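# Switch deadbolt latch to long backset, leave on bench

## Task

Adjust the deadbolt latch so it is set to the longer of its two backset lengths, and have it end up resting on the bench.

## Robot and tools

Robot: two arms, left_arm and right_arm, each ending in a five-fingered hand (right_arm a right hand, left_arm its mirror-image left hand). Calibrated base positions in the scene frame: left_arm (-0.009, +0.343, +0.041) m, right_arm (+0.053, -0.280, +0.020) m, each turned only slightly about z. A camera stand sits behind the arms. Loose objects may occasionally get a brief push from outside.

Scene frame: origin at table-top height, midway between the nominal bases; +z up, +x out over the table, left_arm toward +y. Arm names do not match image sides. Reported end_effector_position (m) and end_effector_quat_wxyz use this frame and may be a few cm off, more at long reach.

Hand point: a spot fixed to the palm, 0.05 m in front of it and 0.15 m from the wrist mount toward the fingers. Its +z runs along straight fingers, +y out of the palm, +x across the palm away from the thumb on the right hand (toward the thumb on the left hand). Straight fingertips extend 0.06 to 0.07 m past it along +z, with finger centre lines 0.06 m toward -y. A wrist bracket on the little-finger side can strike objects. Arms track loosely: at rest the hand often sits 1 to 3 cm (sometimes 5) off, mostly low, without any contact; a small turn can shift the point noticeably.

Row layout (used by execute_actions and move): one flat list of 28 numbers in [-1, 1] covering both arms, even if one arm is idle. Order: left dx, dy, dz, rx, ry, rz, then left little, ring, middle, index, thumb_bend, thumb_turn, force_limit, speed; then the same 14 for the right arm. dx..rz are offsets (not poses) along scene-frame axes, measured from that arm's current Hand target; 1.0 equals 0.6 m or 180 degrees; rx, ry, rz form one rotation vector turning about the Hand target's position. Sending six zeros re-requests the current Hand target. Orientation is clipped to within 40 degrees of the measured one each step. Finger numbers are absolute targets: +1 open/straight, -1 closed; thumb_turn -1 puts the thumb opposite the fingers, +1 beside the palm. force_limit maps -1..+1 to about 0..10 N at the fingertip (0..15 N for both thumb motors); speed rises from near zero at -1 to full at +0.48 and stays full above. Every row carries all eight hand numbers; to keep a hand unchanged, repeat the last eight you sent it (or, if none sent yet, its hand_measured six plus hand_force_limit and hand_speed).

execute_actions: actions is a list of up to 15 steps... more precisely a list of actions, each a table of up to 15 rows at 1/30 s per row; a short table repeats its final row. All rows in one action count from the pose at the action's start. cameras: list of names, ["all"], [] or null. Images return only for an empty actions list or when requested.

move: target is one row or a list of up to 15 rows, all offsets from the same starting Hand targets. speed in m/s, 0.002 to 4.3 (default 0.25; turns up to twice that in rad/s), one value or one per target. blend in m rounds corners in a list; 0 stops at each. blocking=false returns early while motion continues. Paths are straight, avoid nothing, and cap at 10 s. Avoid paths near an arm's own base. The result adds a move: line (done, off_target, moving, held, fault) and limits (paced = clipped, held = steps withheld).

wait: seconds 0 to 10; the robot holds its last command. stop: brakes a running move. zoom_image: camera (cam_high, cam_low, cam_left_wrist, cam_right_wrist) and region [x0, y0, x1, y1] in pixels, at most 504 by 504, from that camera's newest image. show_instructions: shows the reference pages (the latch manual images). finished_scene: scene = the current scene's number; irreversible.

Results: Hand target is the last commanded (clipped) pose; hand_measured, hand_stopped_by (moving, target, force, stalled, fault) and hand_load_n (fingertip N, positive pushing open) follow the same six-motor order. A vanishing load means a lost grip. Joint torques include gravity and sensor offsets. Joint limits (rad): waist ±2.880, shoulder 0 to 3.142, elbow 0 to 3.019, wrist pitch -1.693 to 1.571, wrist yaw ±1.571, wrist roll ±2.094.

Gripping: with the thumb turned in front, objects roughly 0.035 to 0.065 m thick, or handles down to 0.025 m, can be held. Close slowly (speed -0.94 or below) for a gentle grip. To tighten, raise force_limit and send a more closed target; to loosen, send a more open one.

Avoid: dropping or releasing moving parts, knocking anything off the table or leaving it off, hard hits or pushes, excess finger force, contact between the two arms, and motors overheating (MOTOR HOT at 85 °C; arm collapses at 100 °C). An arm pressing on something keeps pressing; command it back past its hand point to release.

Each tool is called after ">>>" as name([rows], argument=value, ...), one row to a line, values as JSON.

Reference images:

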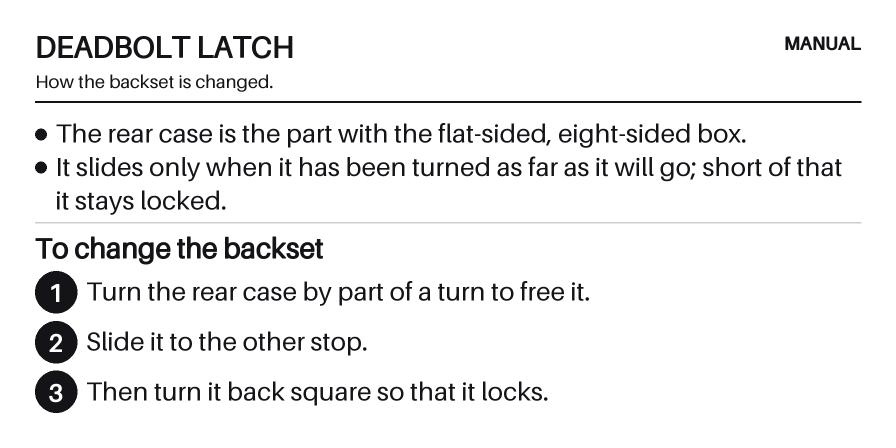

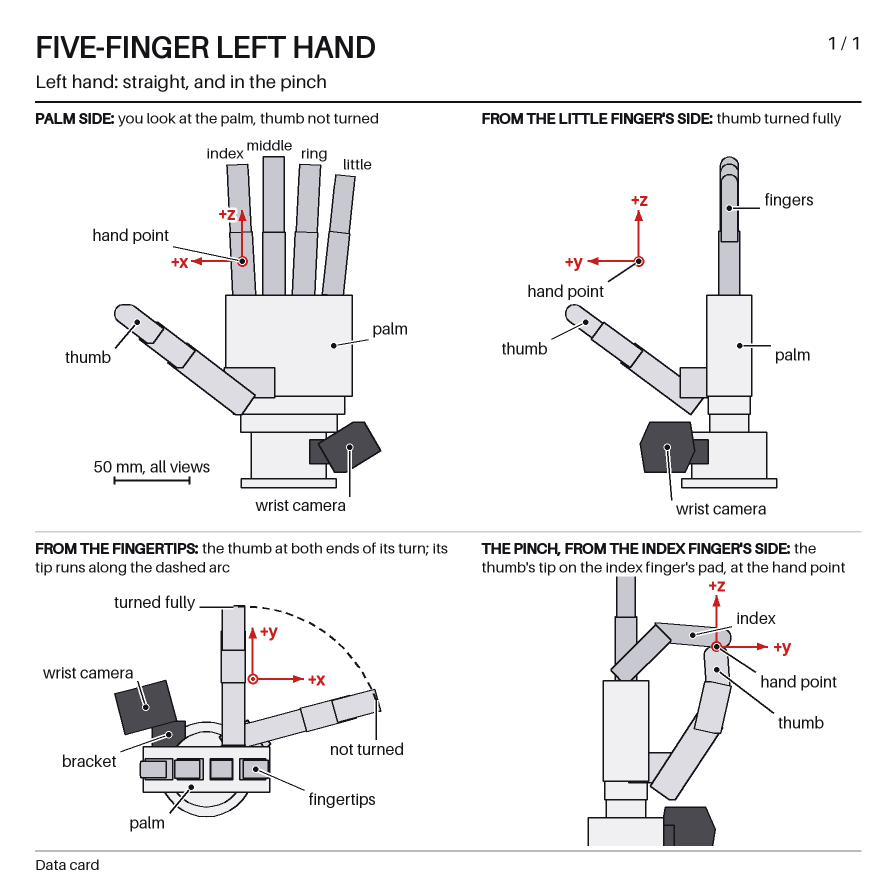

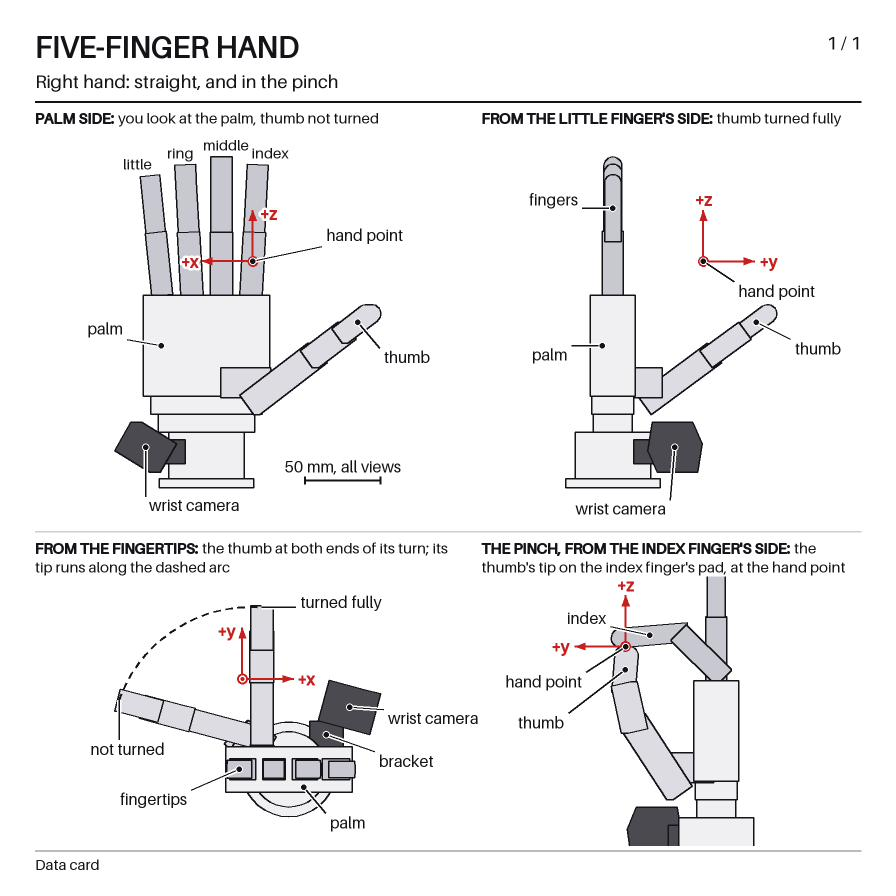

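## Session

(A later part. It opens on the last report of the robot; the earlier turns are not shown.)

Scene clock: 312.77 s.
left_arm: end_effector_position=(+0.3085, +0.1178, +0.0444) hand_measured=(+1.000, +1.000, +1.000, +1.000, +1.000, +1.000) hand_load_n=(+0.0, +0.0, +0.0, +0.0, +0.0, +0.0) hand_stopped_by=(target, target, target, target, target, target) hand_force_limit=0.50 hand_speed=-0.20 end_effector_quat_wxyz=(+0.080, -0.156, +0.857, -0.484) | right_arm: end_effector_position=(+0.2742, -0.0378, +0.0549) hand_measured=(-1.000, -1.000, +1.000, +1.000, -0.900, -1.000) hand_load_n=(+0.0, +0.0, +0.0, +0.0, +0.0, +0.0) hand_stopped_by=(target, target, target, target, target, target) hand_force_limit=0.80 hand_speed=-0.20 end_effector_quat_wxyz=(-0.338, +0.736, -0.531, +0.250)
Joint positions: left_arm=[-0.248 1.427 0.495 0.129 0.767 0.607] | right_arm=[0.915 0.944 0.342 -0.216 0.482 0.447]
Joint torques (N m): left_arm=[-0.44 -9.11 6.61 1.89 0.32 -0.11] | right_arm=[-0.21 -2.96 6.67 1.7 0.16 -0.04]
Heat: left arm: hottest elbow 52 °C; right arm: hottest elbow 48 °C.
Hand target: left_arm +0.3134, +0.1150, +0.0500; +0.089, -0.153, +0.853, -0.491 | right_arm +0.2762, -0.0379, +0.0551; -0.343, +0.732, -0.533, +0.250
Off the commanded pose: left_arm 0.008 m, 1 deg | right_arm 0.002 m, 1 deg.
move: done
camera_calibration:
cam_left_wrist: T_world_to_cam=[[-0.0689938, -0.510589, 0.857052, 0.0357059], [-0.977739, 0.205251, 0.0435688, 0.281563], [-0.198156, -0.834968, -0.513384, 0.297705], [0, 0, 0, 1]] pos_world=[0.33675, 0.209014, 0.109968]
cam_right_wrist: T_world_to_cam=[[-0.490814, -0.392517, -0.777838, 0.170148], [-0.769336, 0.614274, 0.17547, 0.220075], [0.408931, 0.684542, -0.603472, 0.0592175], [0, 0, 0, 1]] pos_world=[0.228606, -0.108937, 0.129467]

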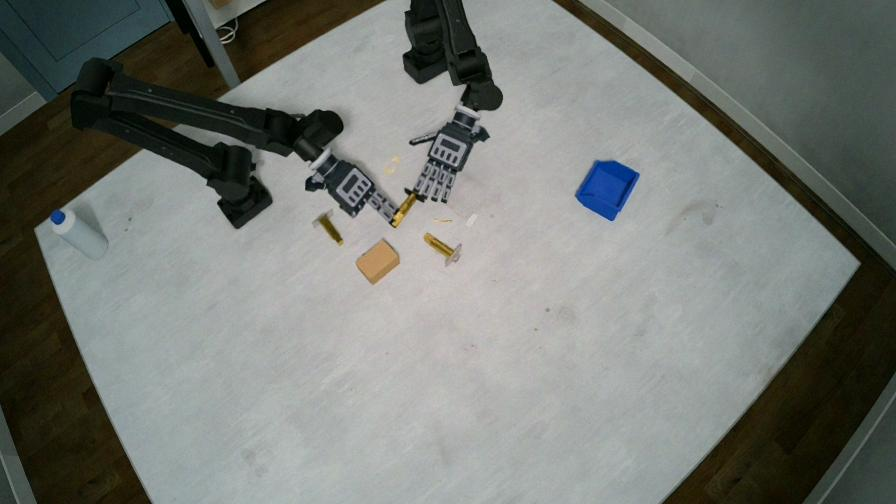

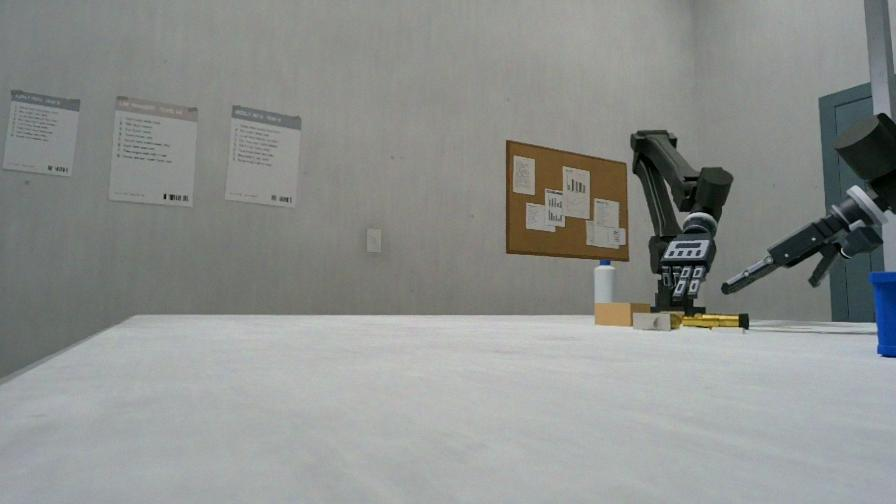

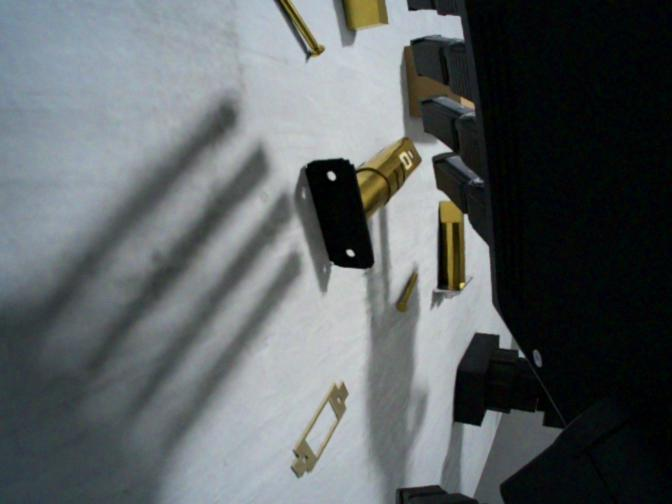

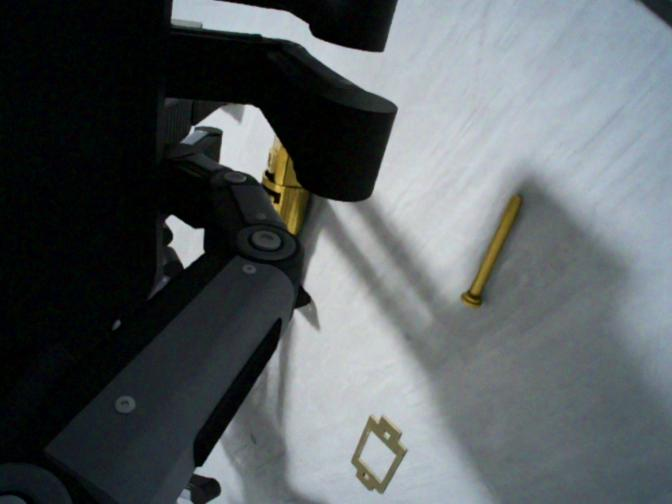

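>>> move(target=[-0.0067,0.0083,-0.1033,0,0,0,1,1,1,1,1,1,0.5,-0.2,0,0,0,0,0,0,-1,-1,1,1,-0.9,-1,0.8,-0.2], speed=0.08, cameras=["all"])

>>> zoom_image(camera="cam_left_wrist", region=[250, 50, 500, 300])

>>> zoom_image(camera="cam_high", region=[340, 150, 460, 250])

>>> zoom_image(camera="cam_low", region=[660, 270, 780, 350])

Scene clock: 315.00 s.
left_arm: end_effector_position=(+0.3141, +0.1134, -0.0005) hand_measured=(+1.000, +1.000, +1.000, +1.000, +1.000, +1.000) hand_load_n=(+0.0, +0.0, +0.0, +0.0, +0.0, -0.5) hand_stopped_by=(target, target, target, target, target, target) hand_force_limit=0.50 hand_speed=-0.20 end_effector_quat_wxyz=(+0.092, -0.143, +0.850, -0.499) | right_arm: end_effector_position=(+0.2742, -0.0378, +0.0549) hand_measured=(-1.000, -1.000, +1.000, +1.000, -0.900, -1.000) hand_load_n=(+0.0, +0.0, +0.0, +0.0, +0.0, +0.0) hand_stopped_by=(target, target, target, target, target, target) hand_force_limit=0.80 hand_speed=-0.20 end_effector_quat_wxyz=(-0.338, +0.736, -0.531, +0.250)
Joint positions: left_arm=[-0.248 1.615 0.463 0.395 0.787 0.606] | right_arm=[0.915 0.944 0.342 -0.216 0.482 0.447]
Joint torques (N m): left_arm=[0.32 -7.47 3.73 1.59 -0.16 0.03] | right_arm=[-0.21 -2.96 6.65 1.69 0.17 -0.04]
Heat: left arm: hottest elbow 51 °C; right arm: hottest elbow 48 °C.
Hand target: left_arm +0.3093, +0.1200, -0.0120; +0.089, -0.154, +0.853, -0.491 | right_arm +0.2762, -0.0379, +0.0551; -0.343, +0.732, -0.533, +0.250
Off the commanded pose: left_arm 0.014 m, 2 deg | right_arm 0.002 m, 1 deg.
move: off_target (left_arm)
camera_calibration:
cam_left_wrist: T_world_to_cam=[[-0.109215, -0.487191, 0.866439, 0.0822336], [-0.975921, 0.218124, -0.000366609, 0.287748], [-0.188812, -0.845616, -0.499282, 0.270392], [0, 0, 0, 1]] pos_world=[0.340854, 0.205947, 0.0638571]
cam_right_wrist: T_world_to_cam=[[-0.490814, -0.392517, -0.777838, 0.170148], [-0.769336, 0.614274, 0.17547, 0.220075], [0.408931, 0.684542, -0.603472, 0.0592175], [0, 0, 0, 1]] pos_world=[0.228606, -0.108937, 0.129467]

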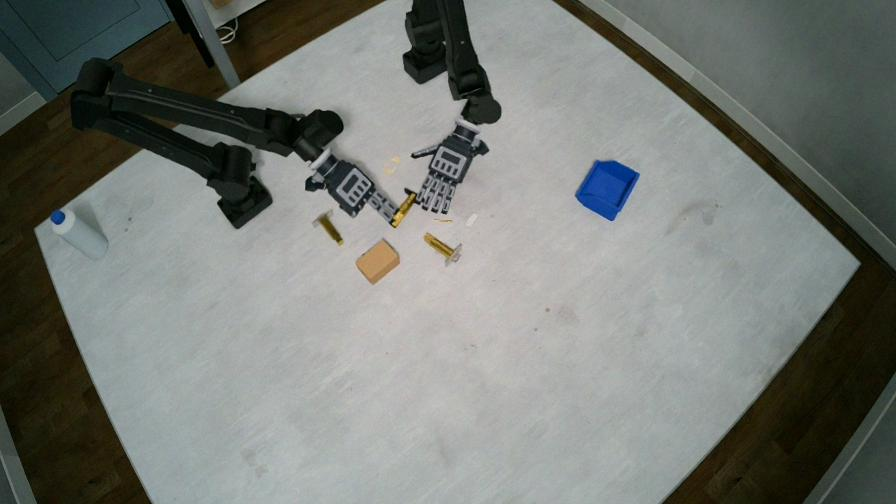

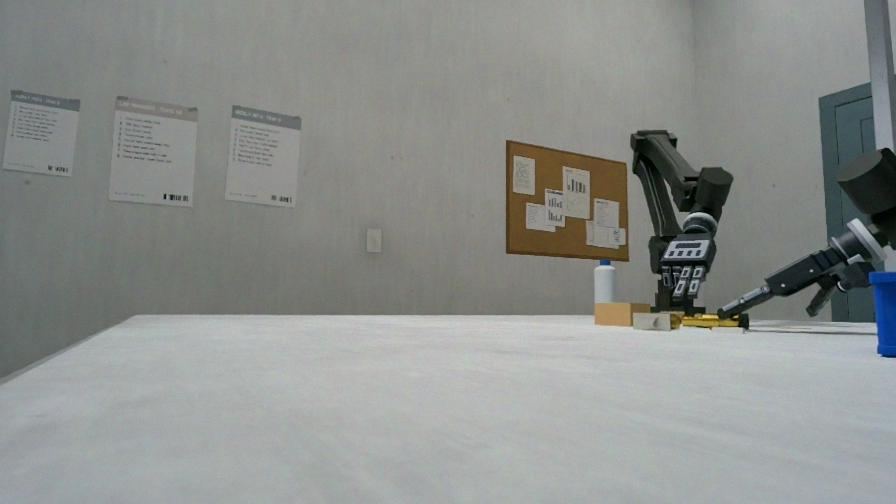

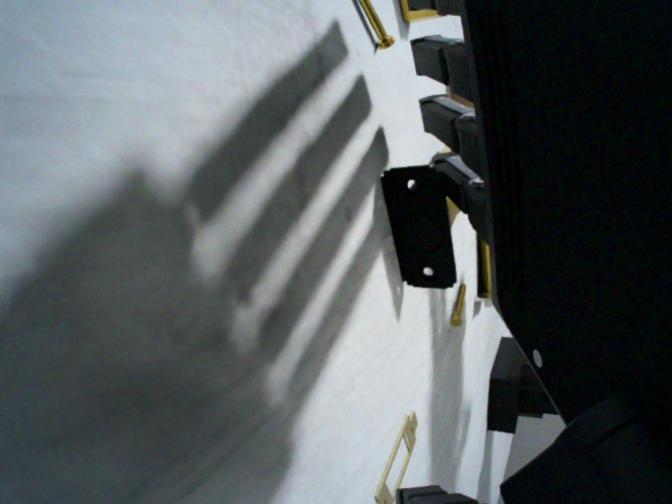

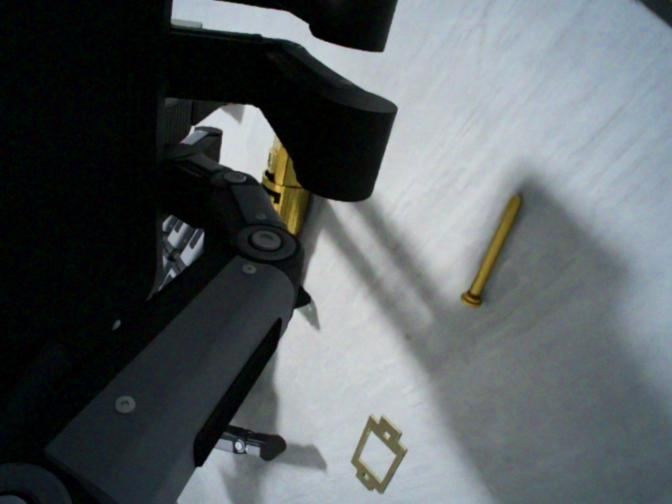

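Scaled by 2.016 from the camera's 672x504 image, which has a finer 960x720 frame.

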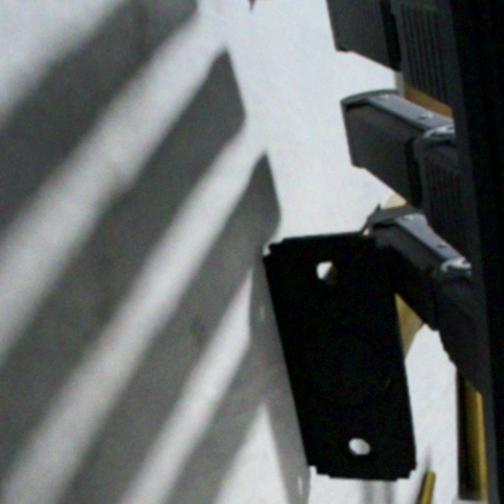

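Scaled by 4.200 from the camera's 896x504 image, which has a finer 1280x720 frame.

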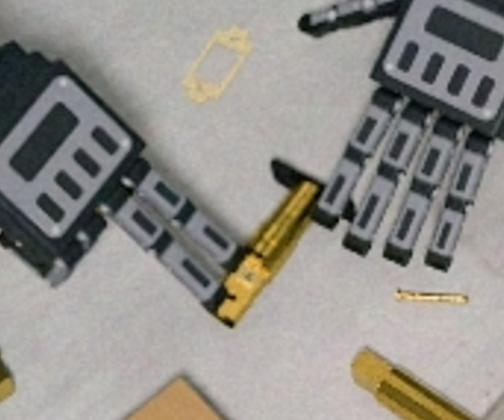

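Scaled by 4.200 from the camera's 896x504 image, which has a finer 1280x720 frame.

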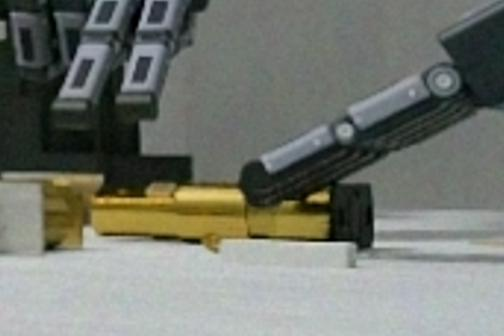

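>>> zoom_image(camera="cam_high", region=[375, 190, 420, 235])

>>> zoom_image(camera="cam_low", region=[670, 285, 730, 335])

Scaled by 11.200 from the camera's 896x504 image, which has a finer 1280x720 frame.

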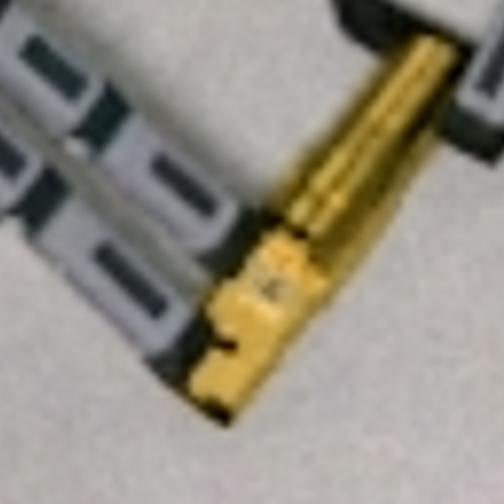

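Scaled by 8.400 from the camera's 896x504 image, which has a finer 1280x720 frame.

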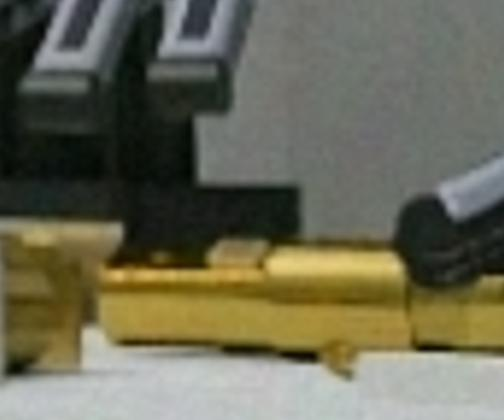

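>>> move([
  [0,0,0,0,0,0,1,1,1,1,1,1,0.5,-0.2,-0.0188,-0.0067,0.05,0,0,0,-1,-1,1,1,-0.9,-1,0.8,-0.2],
  [0,0,0,0,0,0,1,1,1,1,1,1,0.5,-0.2,-0.0188,-0.0067,-0.03,0,0,0,-1,-1,1,1,-0.9,-1,0.8,-0.2],
], speed=0.15, cameras=["cam_high","cam_low"])

>>> zoom_image(camera="cam_high", region=[375, 190, 420, 235])

>>> zoom_image(camera="cam_low", region=[670, 275, 760, 335])

Scene clock: 319.47 s.
left_arm: end_effector_position=(+0.3141, +0.1134, -0.0005) hand_measured=(+1.000, +1.000, +1.000, +1.000, +1.000, +1.000) hand_load_n=(+0.0, +0.0, +0.0, +0.5, +0.0, +0.0) hand_stopped_by=(target, target, target, target, target, target) hand_force_limit=0.50 hand_speed=-0.20 end_effector_quat_wxyz=(+0.092, -0.143, +0.850, -0.499) | right_arm: end_effector_position=(+0.2678, -0.0451, +0.0387) hand_measured=(-1.000, -1.000, +1.000, +1.000, -0.900, -1.000) hand_load_n=(+0.0, +0.0, +0.0, +0.0, +0.5, +0.0) hand_stopped_by=(target, target, target, target, target, target) hand_force_limit=0.80 hand_speed=-0.20 end_effector_quat_wxyz=(-0.338, +0.733, -0.533, +0.253)
Joint positions: left_arm=[-0.248 1.615 0.463 0.395 0.787 0.606] | right_arm=[0.926 0.955 0.295 -0.163 0.497 0.461]
Joint torques (N m): left_arm=[0.38 -7.47 3.75 1.57 -0.16 0.03] | right_arm=[1.38 -2.37 6.22 1.7 0.44 0.08]
Heat: left arm: hottest elbow 49 °C; right arm: hottest elbow 48 °C.
Hand target: left_arm +0.3093, +0.1200, -0.0120; +0.089, -0.154, +0.853, -0.491 | right_arm +0.2649, -0.0420, +0.0371; -0.343, +0.732, -0.533, +0.250
Off the commanded pose: left_arm 0.014 m, 2 deg | right_arm 0.005 m, 1 deg.
move: off_target (left_arm)
Images, in order (width x height): cam_high 896x504, cam_low 896x504.

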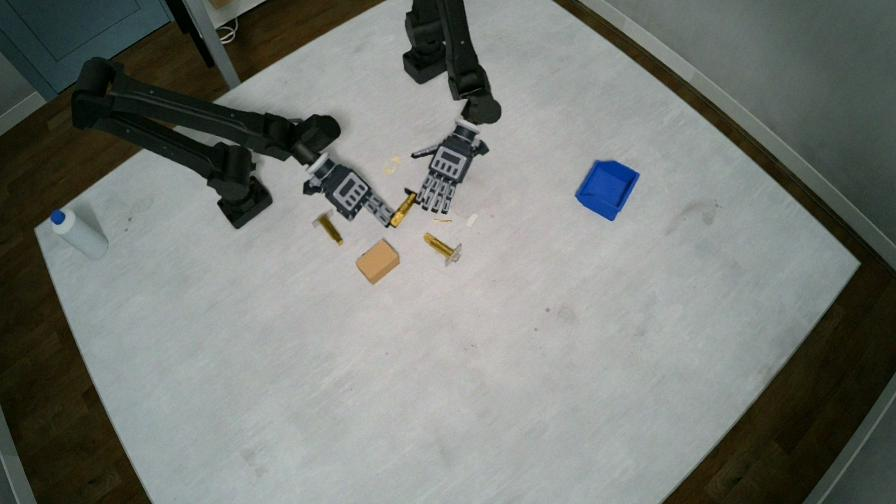

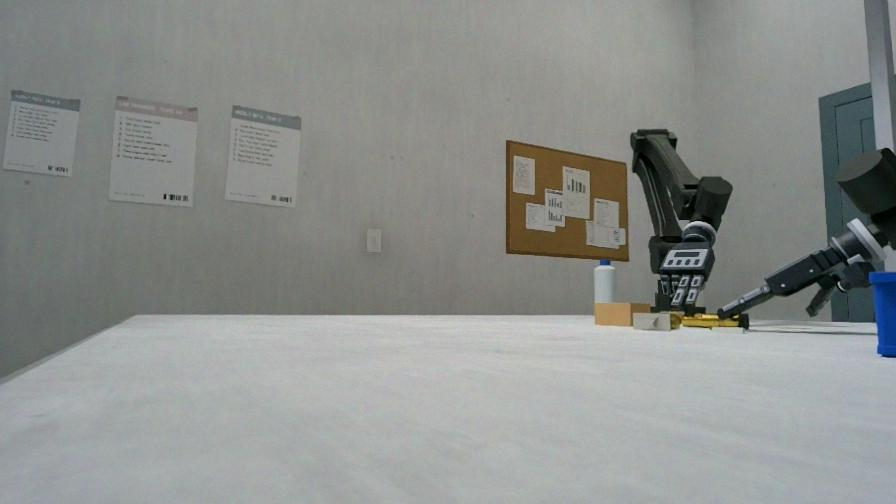

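Scaled by 11.200 from the camera's 896x504 image, which has a finer 1280x720 frame.

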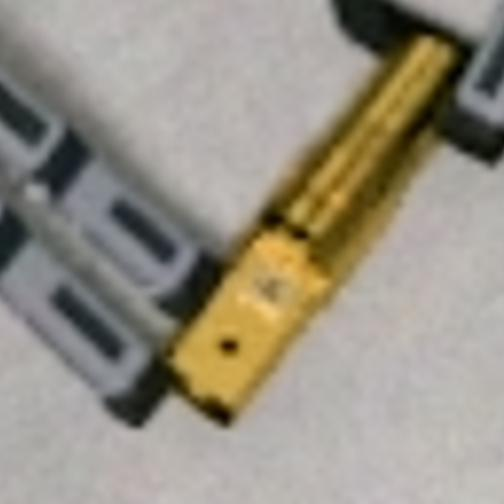

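Scaled by 5.600 from the camera's 896x504 image, which has a finer 1280x720 frame.

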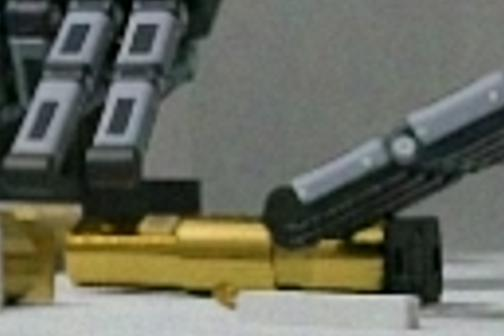

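>>> move([
  [0,0,0,0,0,0,1,1,1,1,1,1,0.5,-0.2,-0.0092,0.0095,0.0667,0,0,0,-1,-1,1,1,-0.9,-1,0.8,-0.2],
  [0,0,0,0,0,0,1,1,1,1,1,1,0.5,-0.2,-0.0082,0.0077,-0.0133,0,0,0,-1,-1,1,1,-0.9,-1,0.8,-0.2],
], speed=0.12, cameras=["cam_high","cam_low"])

>>> zoom_image(camera="cam_high", region=[375, 190, 420, 235])

>>> zoom_image(camera="cam_low", region=[670, 275, 760, 335])

Scene clock: 322.67 s.
left_arm: end_effector_position=(+0.3141, +0.1134, -0.0005) hand_measured=(+1.000, +1.000, +1.000, +1.000, +1.000, +1.000) hand_load_n=(+0.0, +0.0, +0.0, +0.0, +0.0, +0.0) hand_stopped_by=(target, target, target, target, target, target) hand_force_limit=0.50 hand_speed=-0.20 end_effector_quat_wxyz=(+0.092, -0.143, +0.850, -0.499) | right_arm: end_effector_position=(+0.2629, -0.0388, +0.0320) hand_measured=(-1.000, -1.000, +1.000, +1.000, -0.900, -1.000) hand_load_n=(+0.0, +0.0, +0.0, +0.0, +0.0, +0.0) hand_stopped_by=(target, target, target, target, target, target) hand_force_limit=0.80 hand_speed=-0.20 end_effector_quat_wxyz=(-0.340, +0.733, -0.533, +0.253)
Joint positions: left_arm=[-0.248 1.615 0.463 0.395 0.787 0.606] | right_arm=[0.961 0.99 0.289 -0.132 0.521 0.49]
Joint torques (N m): left_arm=[0.32 -7.53 3.74 1.59 -0.16 0.04] | right_arm=[1.14 -2.43 5.91 1.63 0.4 0.07]
Heat: left arm: hottest elbow 48 °C; right arm: hottest elbow 48 °C.
Hand target: left_arm +0.3093, +0.1200, -0.0120; +0.089, -0.154, +0.853, -0.491 | right_arm +0.2600, -0.0373, +0.0292; -0.343, +0.732, -0.533, +0.250
Off the commanded pose: left_arm 0.014 m, 2 deg | right_arm 0.004 m, 0 deg.
move: off_target (left_arm)
Images, in order (width x height): cam_high 896x504, cam_low 896x504.

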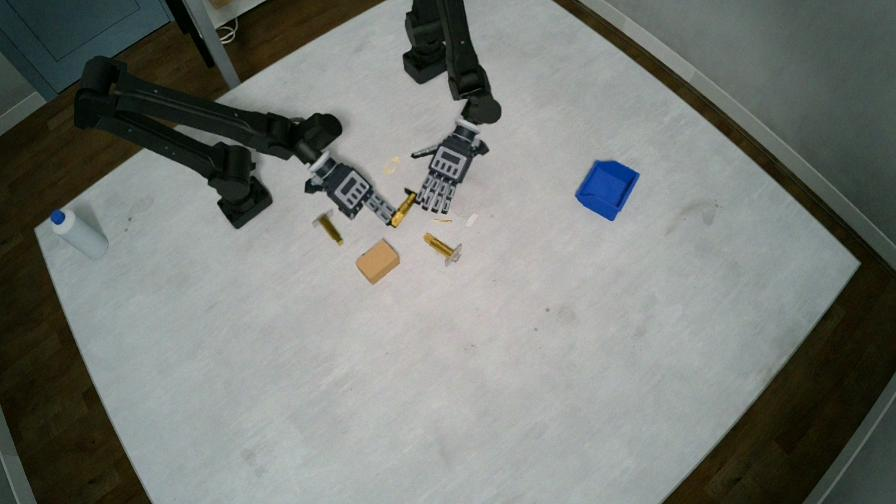

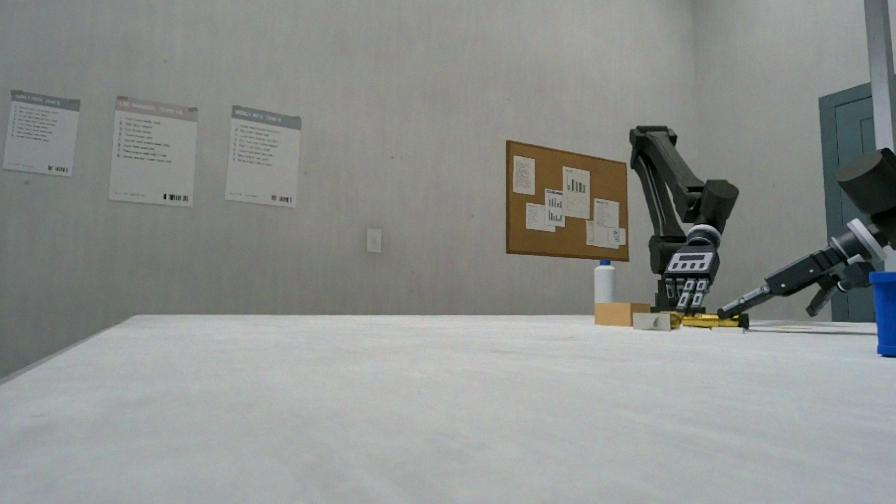

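Scaled by 11.200 from the camera's 896x504 image, which has a finer 1280x720 frame.

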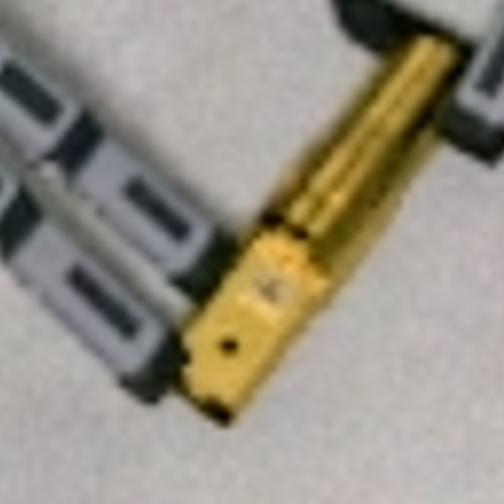

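Scaled by 5.600 from the camera's 896x504 image, which has a finer 1280x720 frame.

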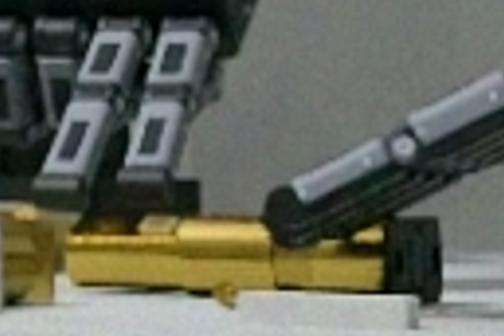

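>>> move(target=[0,0,0,0,0,0,1,1,1,1,1,1,0.5,-0.2,0,-0.002,-0.0217,0,0,0,-1,-1,1,1,-0.9,-1,0.8,-0.2], speed=0.05, cameras=["cam_high","cam_low"])

>>> zoom_image(camera="cam_high", region=[375, 190, 420, 235])

>>> zoom_image(camera="cam_low", region=[670, 275, 760, 335])

Scene clock: 324.23 s.
left_arm: end_effector_position=(+0.3143, +0.1134, -0.0005) hand_measured=(+1.000, +1.000, +1.000, +1.000, +1.000, +1.000) hand_load_n=(+0.0, +0.0, +0.0, +0.5, +0.0, -0.5) hand_stopped_by=(target, target, target, target, target, target) hand_force_limit=0.50 hand_speed=-0.20 end_effector_quat_wxyz=(+0.092, -0.142, +0.850, -0.499) | right_arm: end_effector_position=(+0.2662, -0.0342, +0.0268) hand_measured=(-1.000, -1.000, +1.000, +1.000, -0.900, -1.000) hand_load_n=(+0.0, +0.0, +0.0, +0.0, +0.5, +0.0) hand_stopped_by=(target, target, target, target, target, target) hand_force_limit=0.80 hand_speed=-0.20 end_effector_quat_wxyz=(-0.351, +0.727, -0.533, +0.252)
Joint positions: left_arm=[-0.248 1.615 0.463 0.396 0.786 0.606] | right_arm=[0.961 1.026 0.275 -0.056 0.522 0.49]
Joint torques (N m): left_arm=[0.44 -7.53 3.71 1.58 -0.14 0.03] | right_arm=[0.85 -1.85 5.09 1.54 0.26 0.04]
Heat: left arm: hottest elbow 48 °C; right arm: hottest elbow 48 °C.
Hand target: left_arm +0.3093, +0.1199, -0.0119; +0.089, -0.153, +0.853, -0.491 | right_arm +0.2600, -0.0384, +0.0162; -0.343, +0.732, -0.533, +0.250
Off the commanded pose: left_arm 0.014 m, 2 deg | right_arm 0.013 m, 1 deg.
move: off_target (left_arm, right_arm)
Images, in order (width x height): cam_high 896x504, cam_low 896x504.

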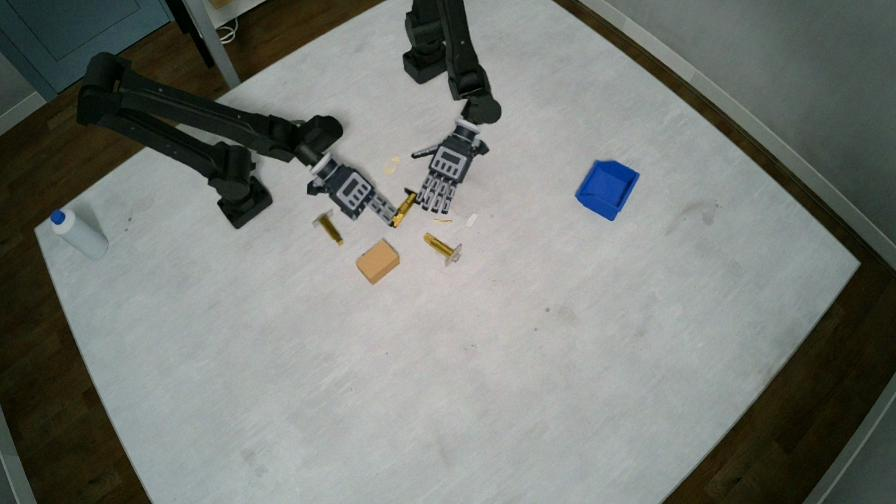

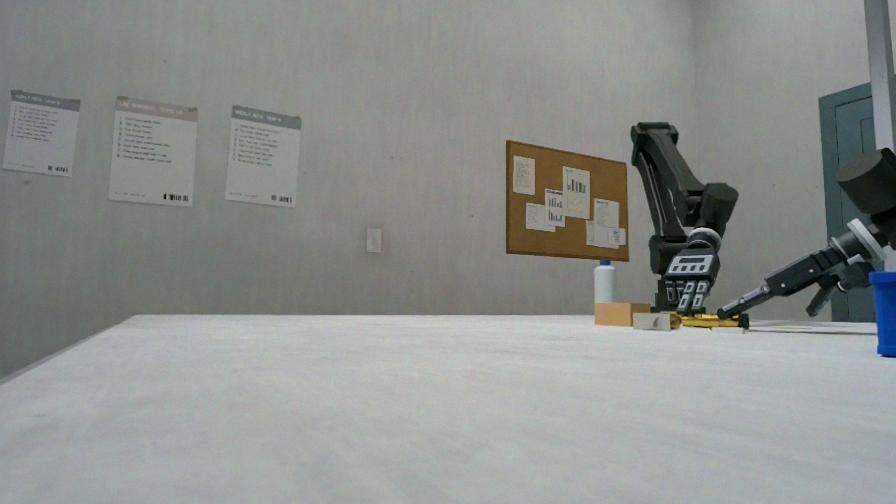

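Scaled by 11.200 from the camera's 896x504 image, which has a finer 1280x720 frame.

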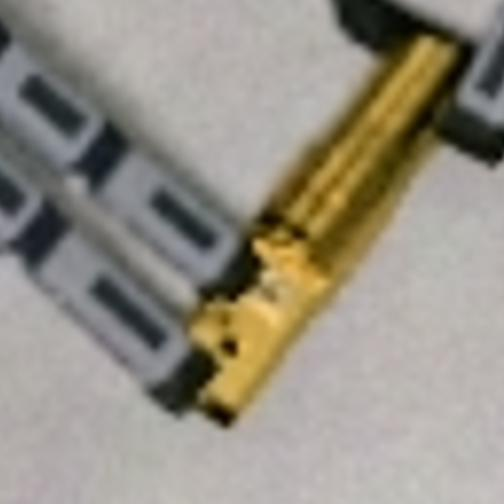

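Scaled by 5.600 from the camera's 896x504 image, which has a finer 1280x720 frame.

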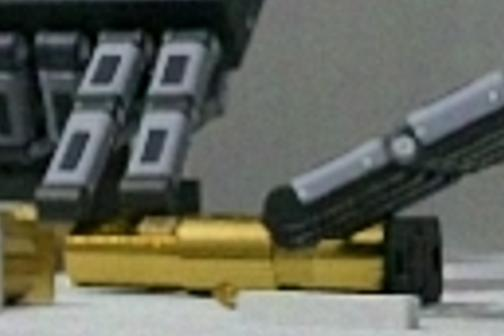

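>>> move([
  [0,0,0,0,0,0,1,1,1,1,1,1,0.5,-0.2,-0.010,-0.010,0.0667,0,0,0,-1,-1,1,1,-0.9,-1,0.8,-0.2],
  [0,0,0,0,0,0,1,1,1,1,1,1,0.5,-0.2,-0.0075,-0.0075,-0.01,0,0,0,-1,-1,1,1,-0.9,-1,0.8,-0.2],
], speed=[0.12,0.06], cameras=["cam_high","cam_low"])

>>> zoom_image(camera="cam_high", region=[375, 190, 420, 235])

>>> zoom_image(camera="cam_low", region=[670, 275, 760, 335])

Scene clock: 327.13 s.
left_arm: end_effector_position=(+0.3145, +0.1137, -0.0012) hand_measured=(+1.000, +1.000, +1.000, +1.000, +1.000, +1.000) hand_load_n=(+0.0, +0.0, +0.0, +0.0, +0.0, +0.0) hand_stopped_by=(target, target, target, target, target, target) hand_force_limit=0.50 hand_speed=-0.20 end_effector_quat_wxyz=(+0.093, -0.143, +0.850, -0.498) | right_arm: end_effector_position=(+0.2638, -0.0401, +0.0220) hand_measured=(-1.000, -1.000, +1.000, +1.000, -0.900, -1.000) hand_load_n=(+0.0, +0.0, +0.0, +0.0, +0.0, +0.0) hand_stopped_by=(target, target, target, target, target, target) hand_force_limit=0.80 hand_speed=-0.20 end_effector_quat_wxyz=(-0.352, +0.724, -0.535, +0.255)
Joint positions: left_arm=[-0.248 1.617 0.463 0.397 0.784 0.606] | right_arm=[0.963 1.02 0.252 -0.039 0.532 0.495]
Joint torques (N m): left_arm=[0.38 -7.65 3.74 1.54 -0.04 0.03] | right_arm=[1.32 -1.44 5.07 1.48 0.08 0.05]
Heat: left arm: hottest elbow 47 °C; right arm: hottest elbow 48 °C.
Hand target: left_arm +0.3093, +0.1199, -0.0120; +0.089, -0.153, +0.853, -0.491 | right_arm +0.2555, -0.0430, +0.0102; -0.343, +0.732, -0.533, +0.250
Off the commanded pose: left_arm 0.013 m, 2 deg | right_arm 0.015 m, 2 deg.
move: off_target (left_arm, right_arm)
Images, in order (width x height): cam_high 896x504, cam_low 896x504.

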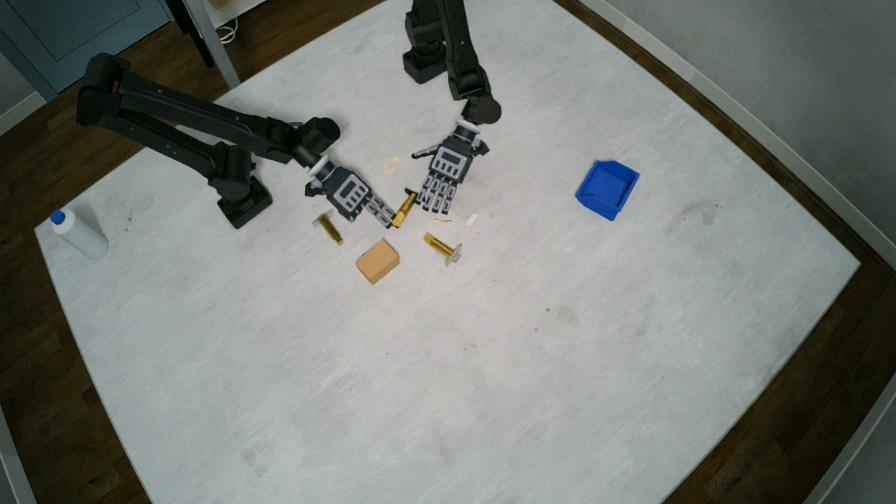

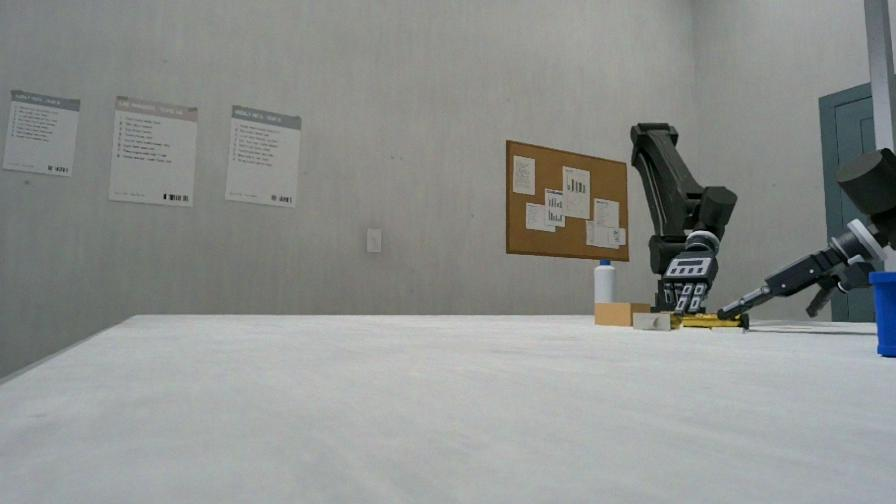

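Scaled by 11.200 from the camera's 896x504 image, which has a finer 1280x720 frame.

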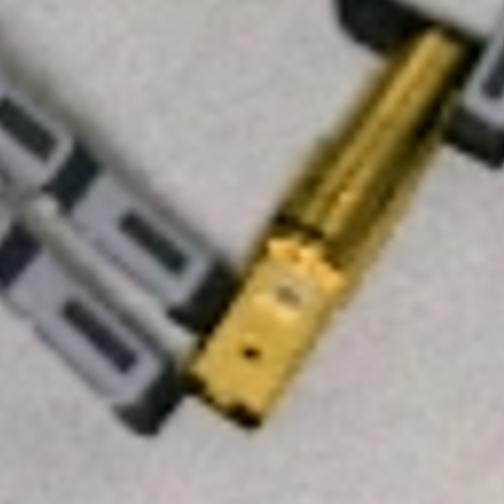

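Scaled by 5.600 from the camera's 896x504 image, which has a finer 1280x720 frame.

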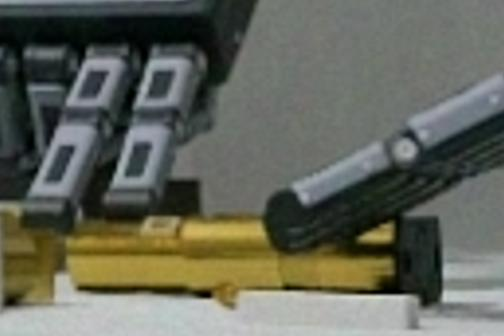

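>>> move([
  [0,0,0,0,0,0,1,1,1,1,1,1,0.5,-0.2,-0.0083,-0.0025,0.15,0,0,0,-1,-1,1,1,-0.9,-1,0.8,-0.2],
  [0,0,0,0,0,0,1,1,1,1,1,1,0.5,-0.2,0.1445,0.1057,0.183,0.0284,-0.0770,0.0256,-1,-1,0.8,0.8,0.3,-1,0.8,-0.2],
  [0,0,0,0,0,0,1,1,1,1,1,1,0.5,-0.2,0.1317,0.0942,0.038,0.0284,-0.0770,0.0256,-1,-1,0.8,0.8,0.3,-1,0.8,-0.2],
], speed=[0.2,0.25,0.12], cameras=["all"])

>>> zoom_image(camera="cam_high", region=[375, 180, 435, 240])

>>> zoom_image(camera="cam_low", region=[660, 265, 760, 335])

>>> zoom_image(camera="cam_right_wrist", region=[200, 100, 500, 400])

Scene clock: 342.97 s.
left_arm: end_effector_position=(+0.3145, +0.1137, -0.0012) hand_measured=(+1.000, +1.000, +1.000, +1.000, +1.000, +1.000) hand_load_n=(+0.0, +0.0, +0.0, +0.5, +0.0, -0.5) hand_stopped_by=(target, target, target, target, target, target) hand_force_limit=0.50 hand_speed=-0.20 end_effector_quat_wxyz=(+0.093, -0.143, +0.850, -0.498) | right_arm: end_effector_position=(+0.3329, +0.0178, +0.0346) hand_measured=(-1.000, -1.000, +0.800, +0.800, +0.300, -1.000) hand_load_n=(+0.0, +0.0, +0.0, +0.0, +0.0, +0.0) hand_stopped_by=(target, target, target, target, target, target) hand_force_limit=0.80 hand_speed=-0.20 end_effector_quat_wxyz=(-0.447, +0.702, -0.469, +0.294)
Joint positions: left_arm=[-0.248 1.617 0.463 0.397 0.784 0.606] | right_arm=[0.894 1.331 0.305 0.523 0.484 0.259]
Joint torques (N m): left_arm=[0.26 -7.53 3.74 1.51 -0.05 0.03] | right_arm=[-0.21 -5.42 4.37 2.07 0.28 -0.12]
Motor temperatures (°C): left_arm=[34 37 44 33 32 32] | right_arm=[33 36 48 35 33 33]
Heat: left arm: hottest elbow 44 °C; right arm: hottest elbow 48 °C.
Hand target: left_arm +0.3093, +0.1199, -0.0120; +0.089, -0.153, +0.853, -0.491 | right_arm +0.3345, +0.0135, +0.0329; -0.446, +0.701, -0.469, +0.298
Off the commanded pose: left_arm 0.014 m, 2 deg | right_arm 0.005 m, 1 deg.
move: off_target (left_arm); target 2's new numbers were sent with right_arm's hand 0.032 m and 3 deg from that target
camera_calibration:
cam_left_wrist: T_world_to_cam=[[-0.108711, -0.488942, 0.865516, 0.0831146], [-0.976345, 0.21622, -0.000485781, 0.28844], [-0.186904, -0.845094, -0.500882, 0.26964], [0, 0, 0, 1]] pos_world=[0.341049, 0.206143, 0.063261]
cam_right_wrist: T_world_to_cam=[[-0.258894, -0.332822, -0.906755, 0.13117], [-0.842235, 0.537375, 0.0432305, 0.2649], [0.472879, 0.774892, -0.419437, -0.0444607], [0, 0, 0, 1]] pos_world=[0.278091, -0.0642422, 0.0888385]

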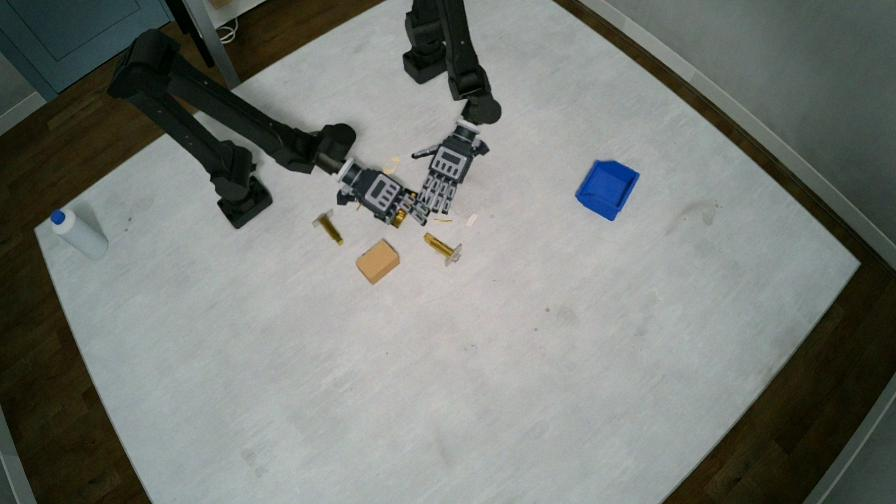

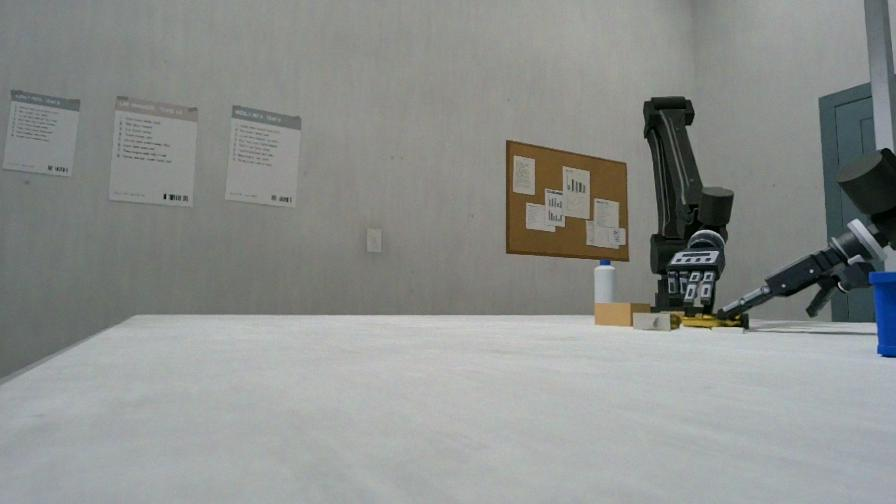

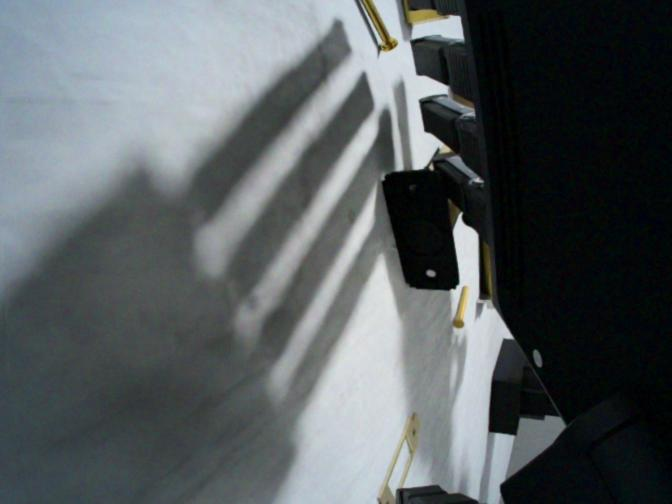

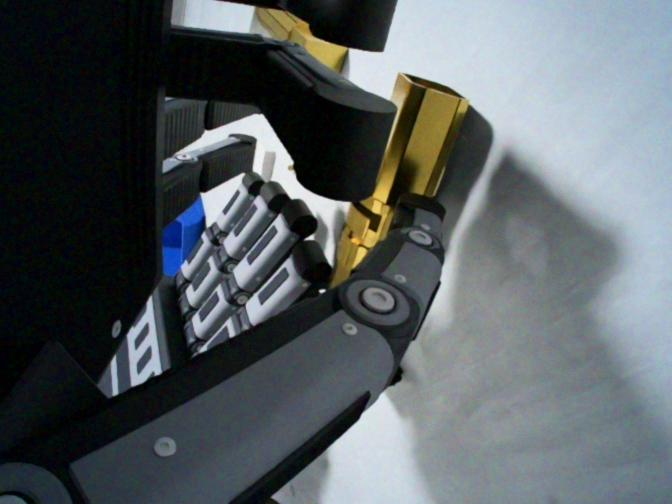

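Scaled by 8.400 from the camera's 896x504 image, which has a finer 1280x720 frame.

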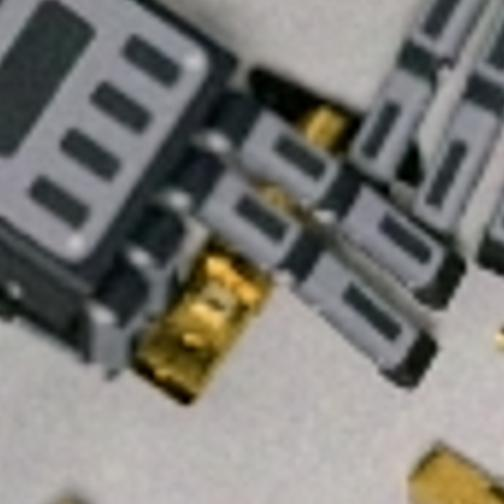

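Scaled by 5.040 from the camera's 896x504 image, which has a finer 1280x720 frame.

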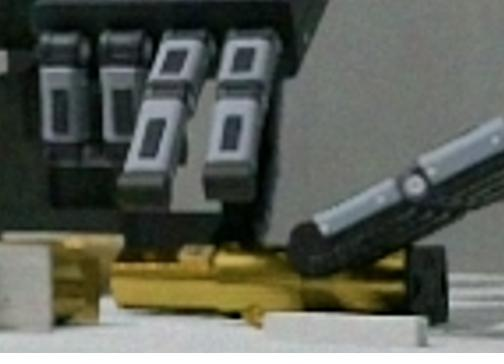

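Scaled by 1.680 from the camera's 672x504 image, which has a finer 960x720 frame.

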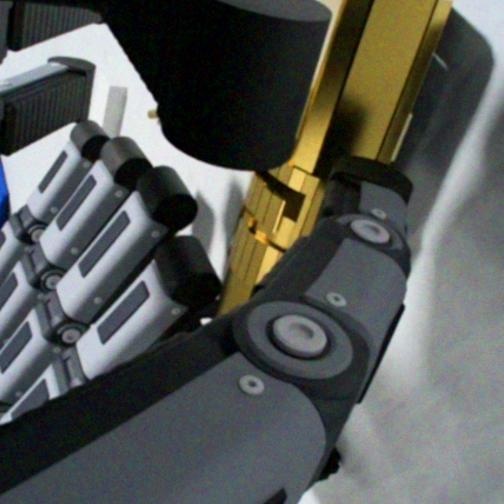

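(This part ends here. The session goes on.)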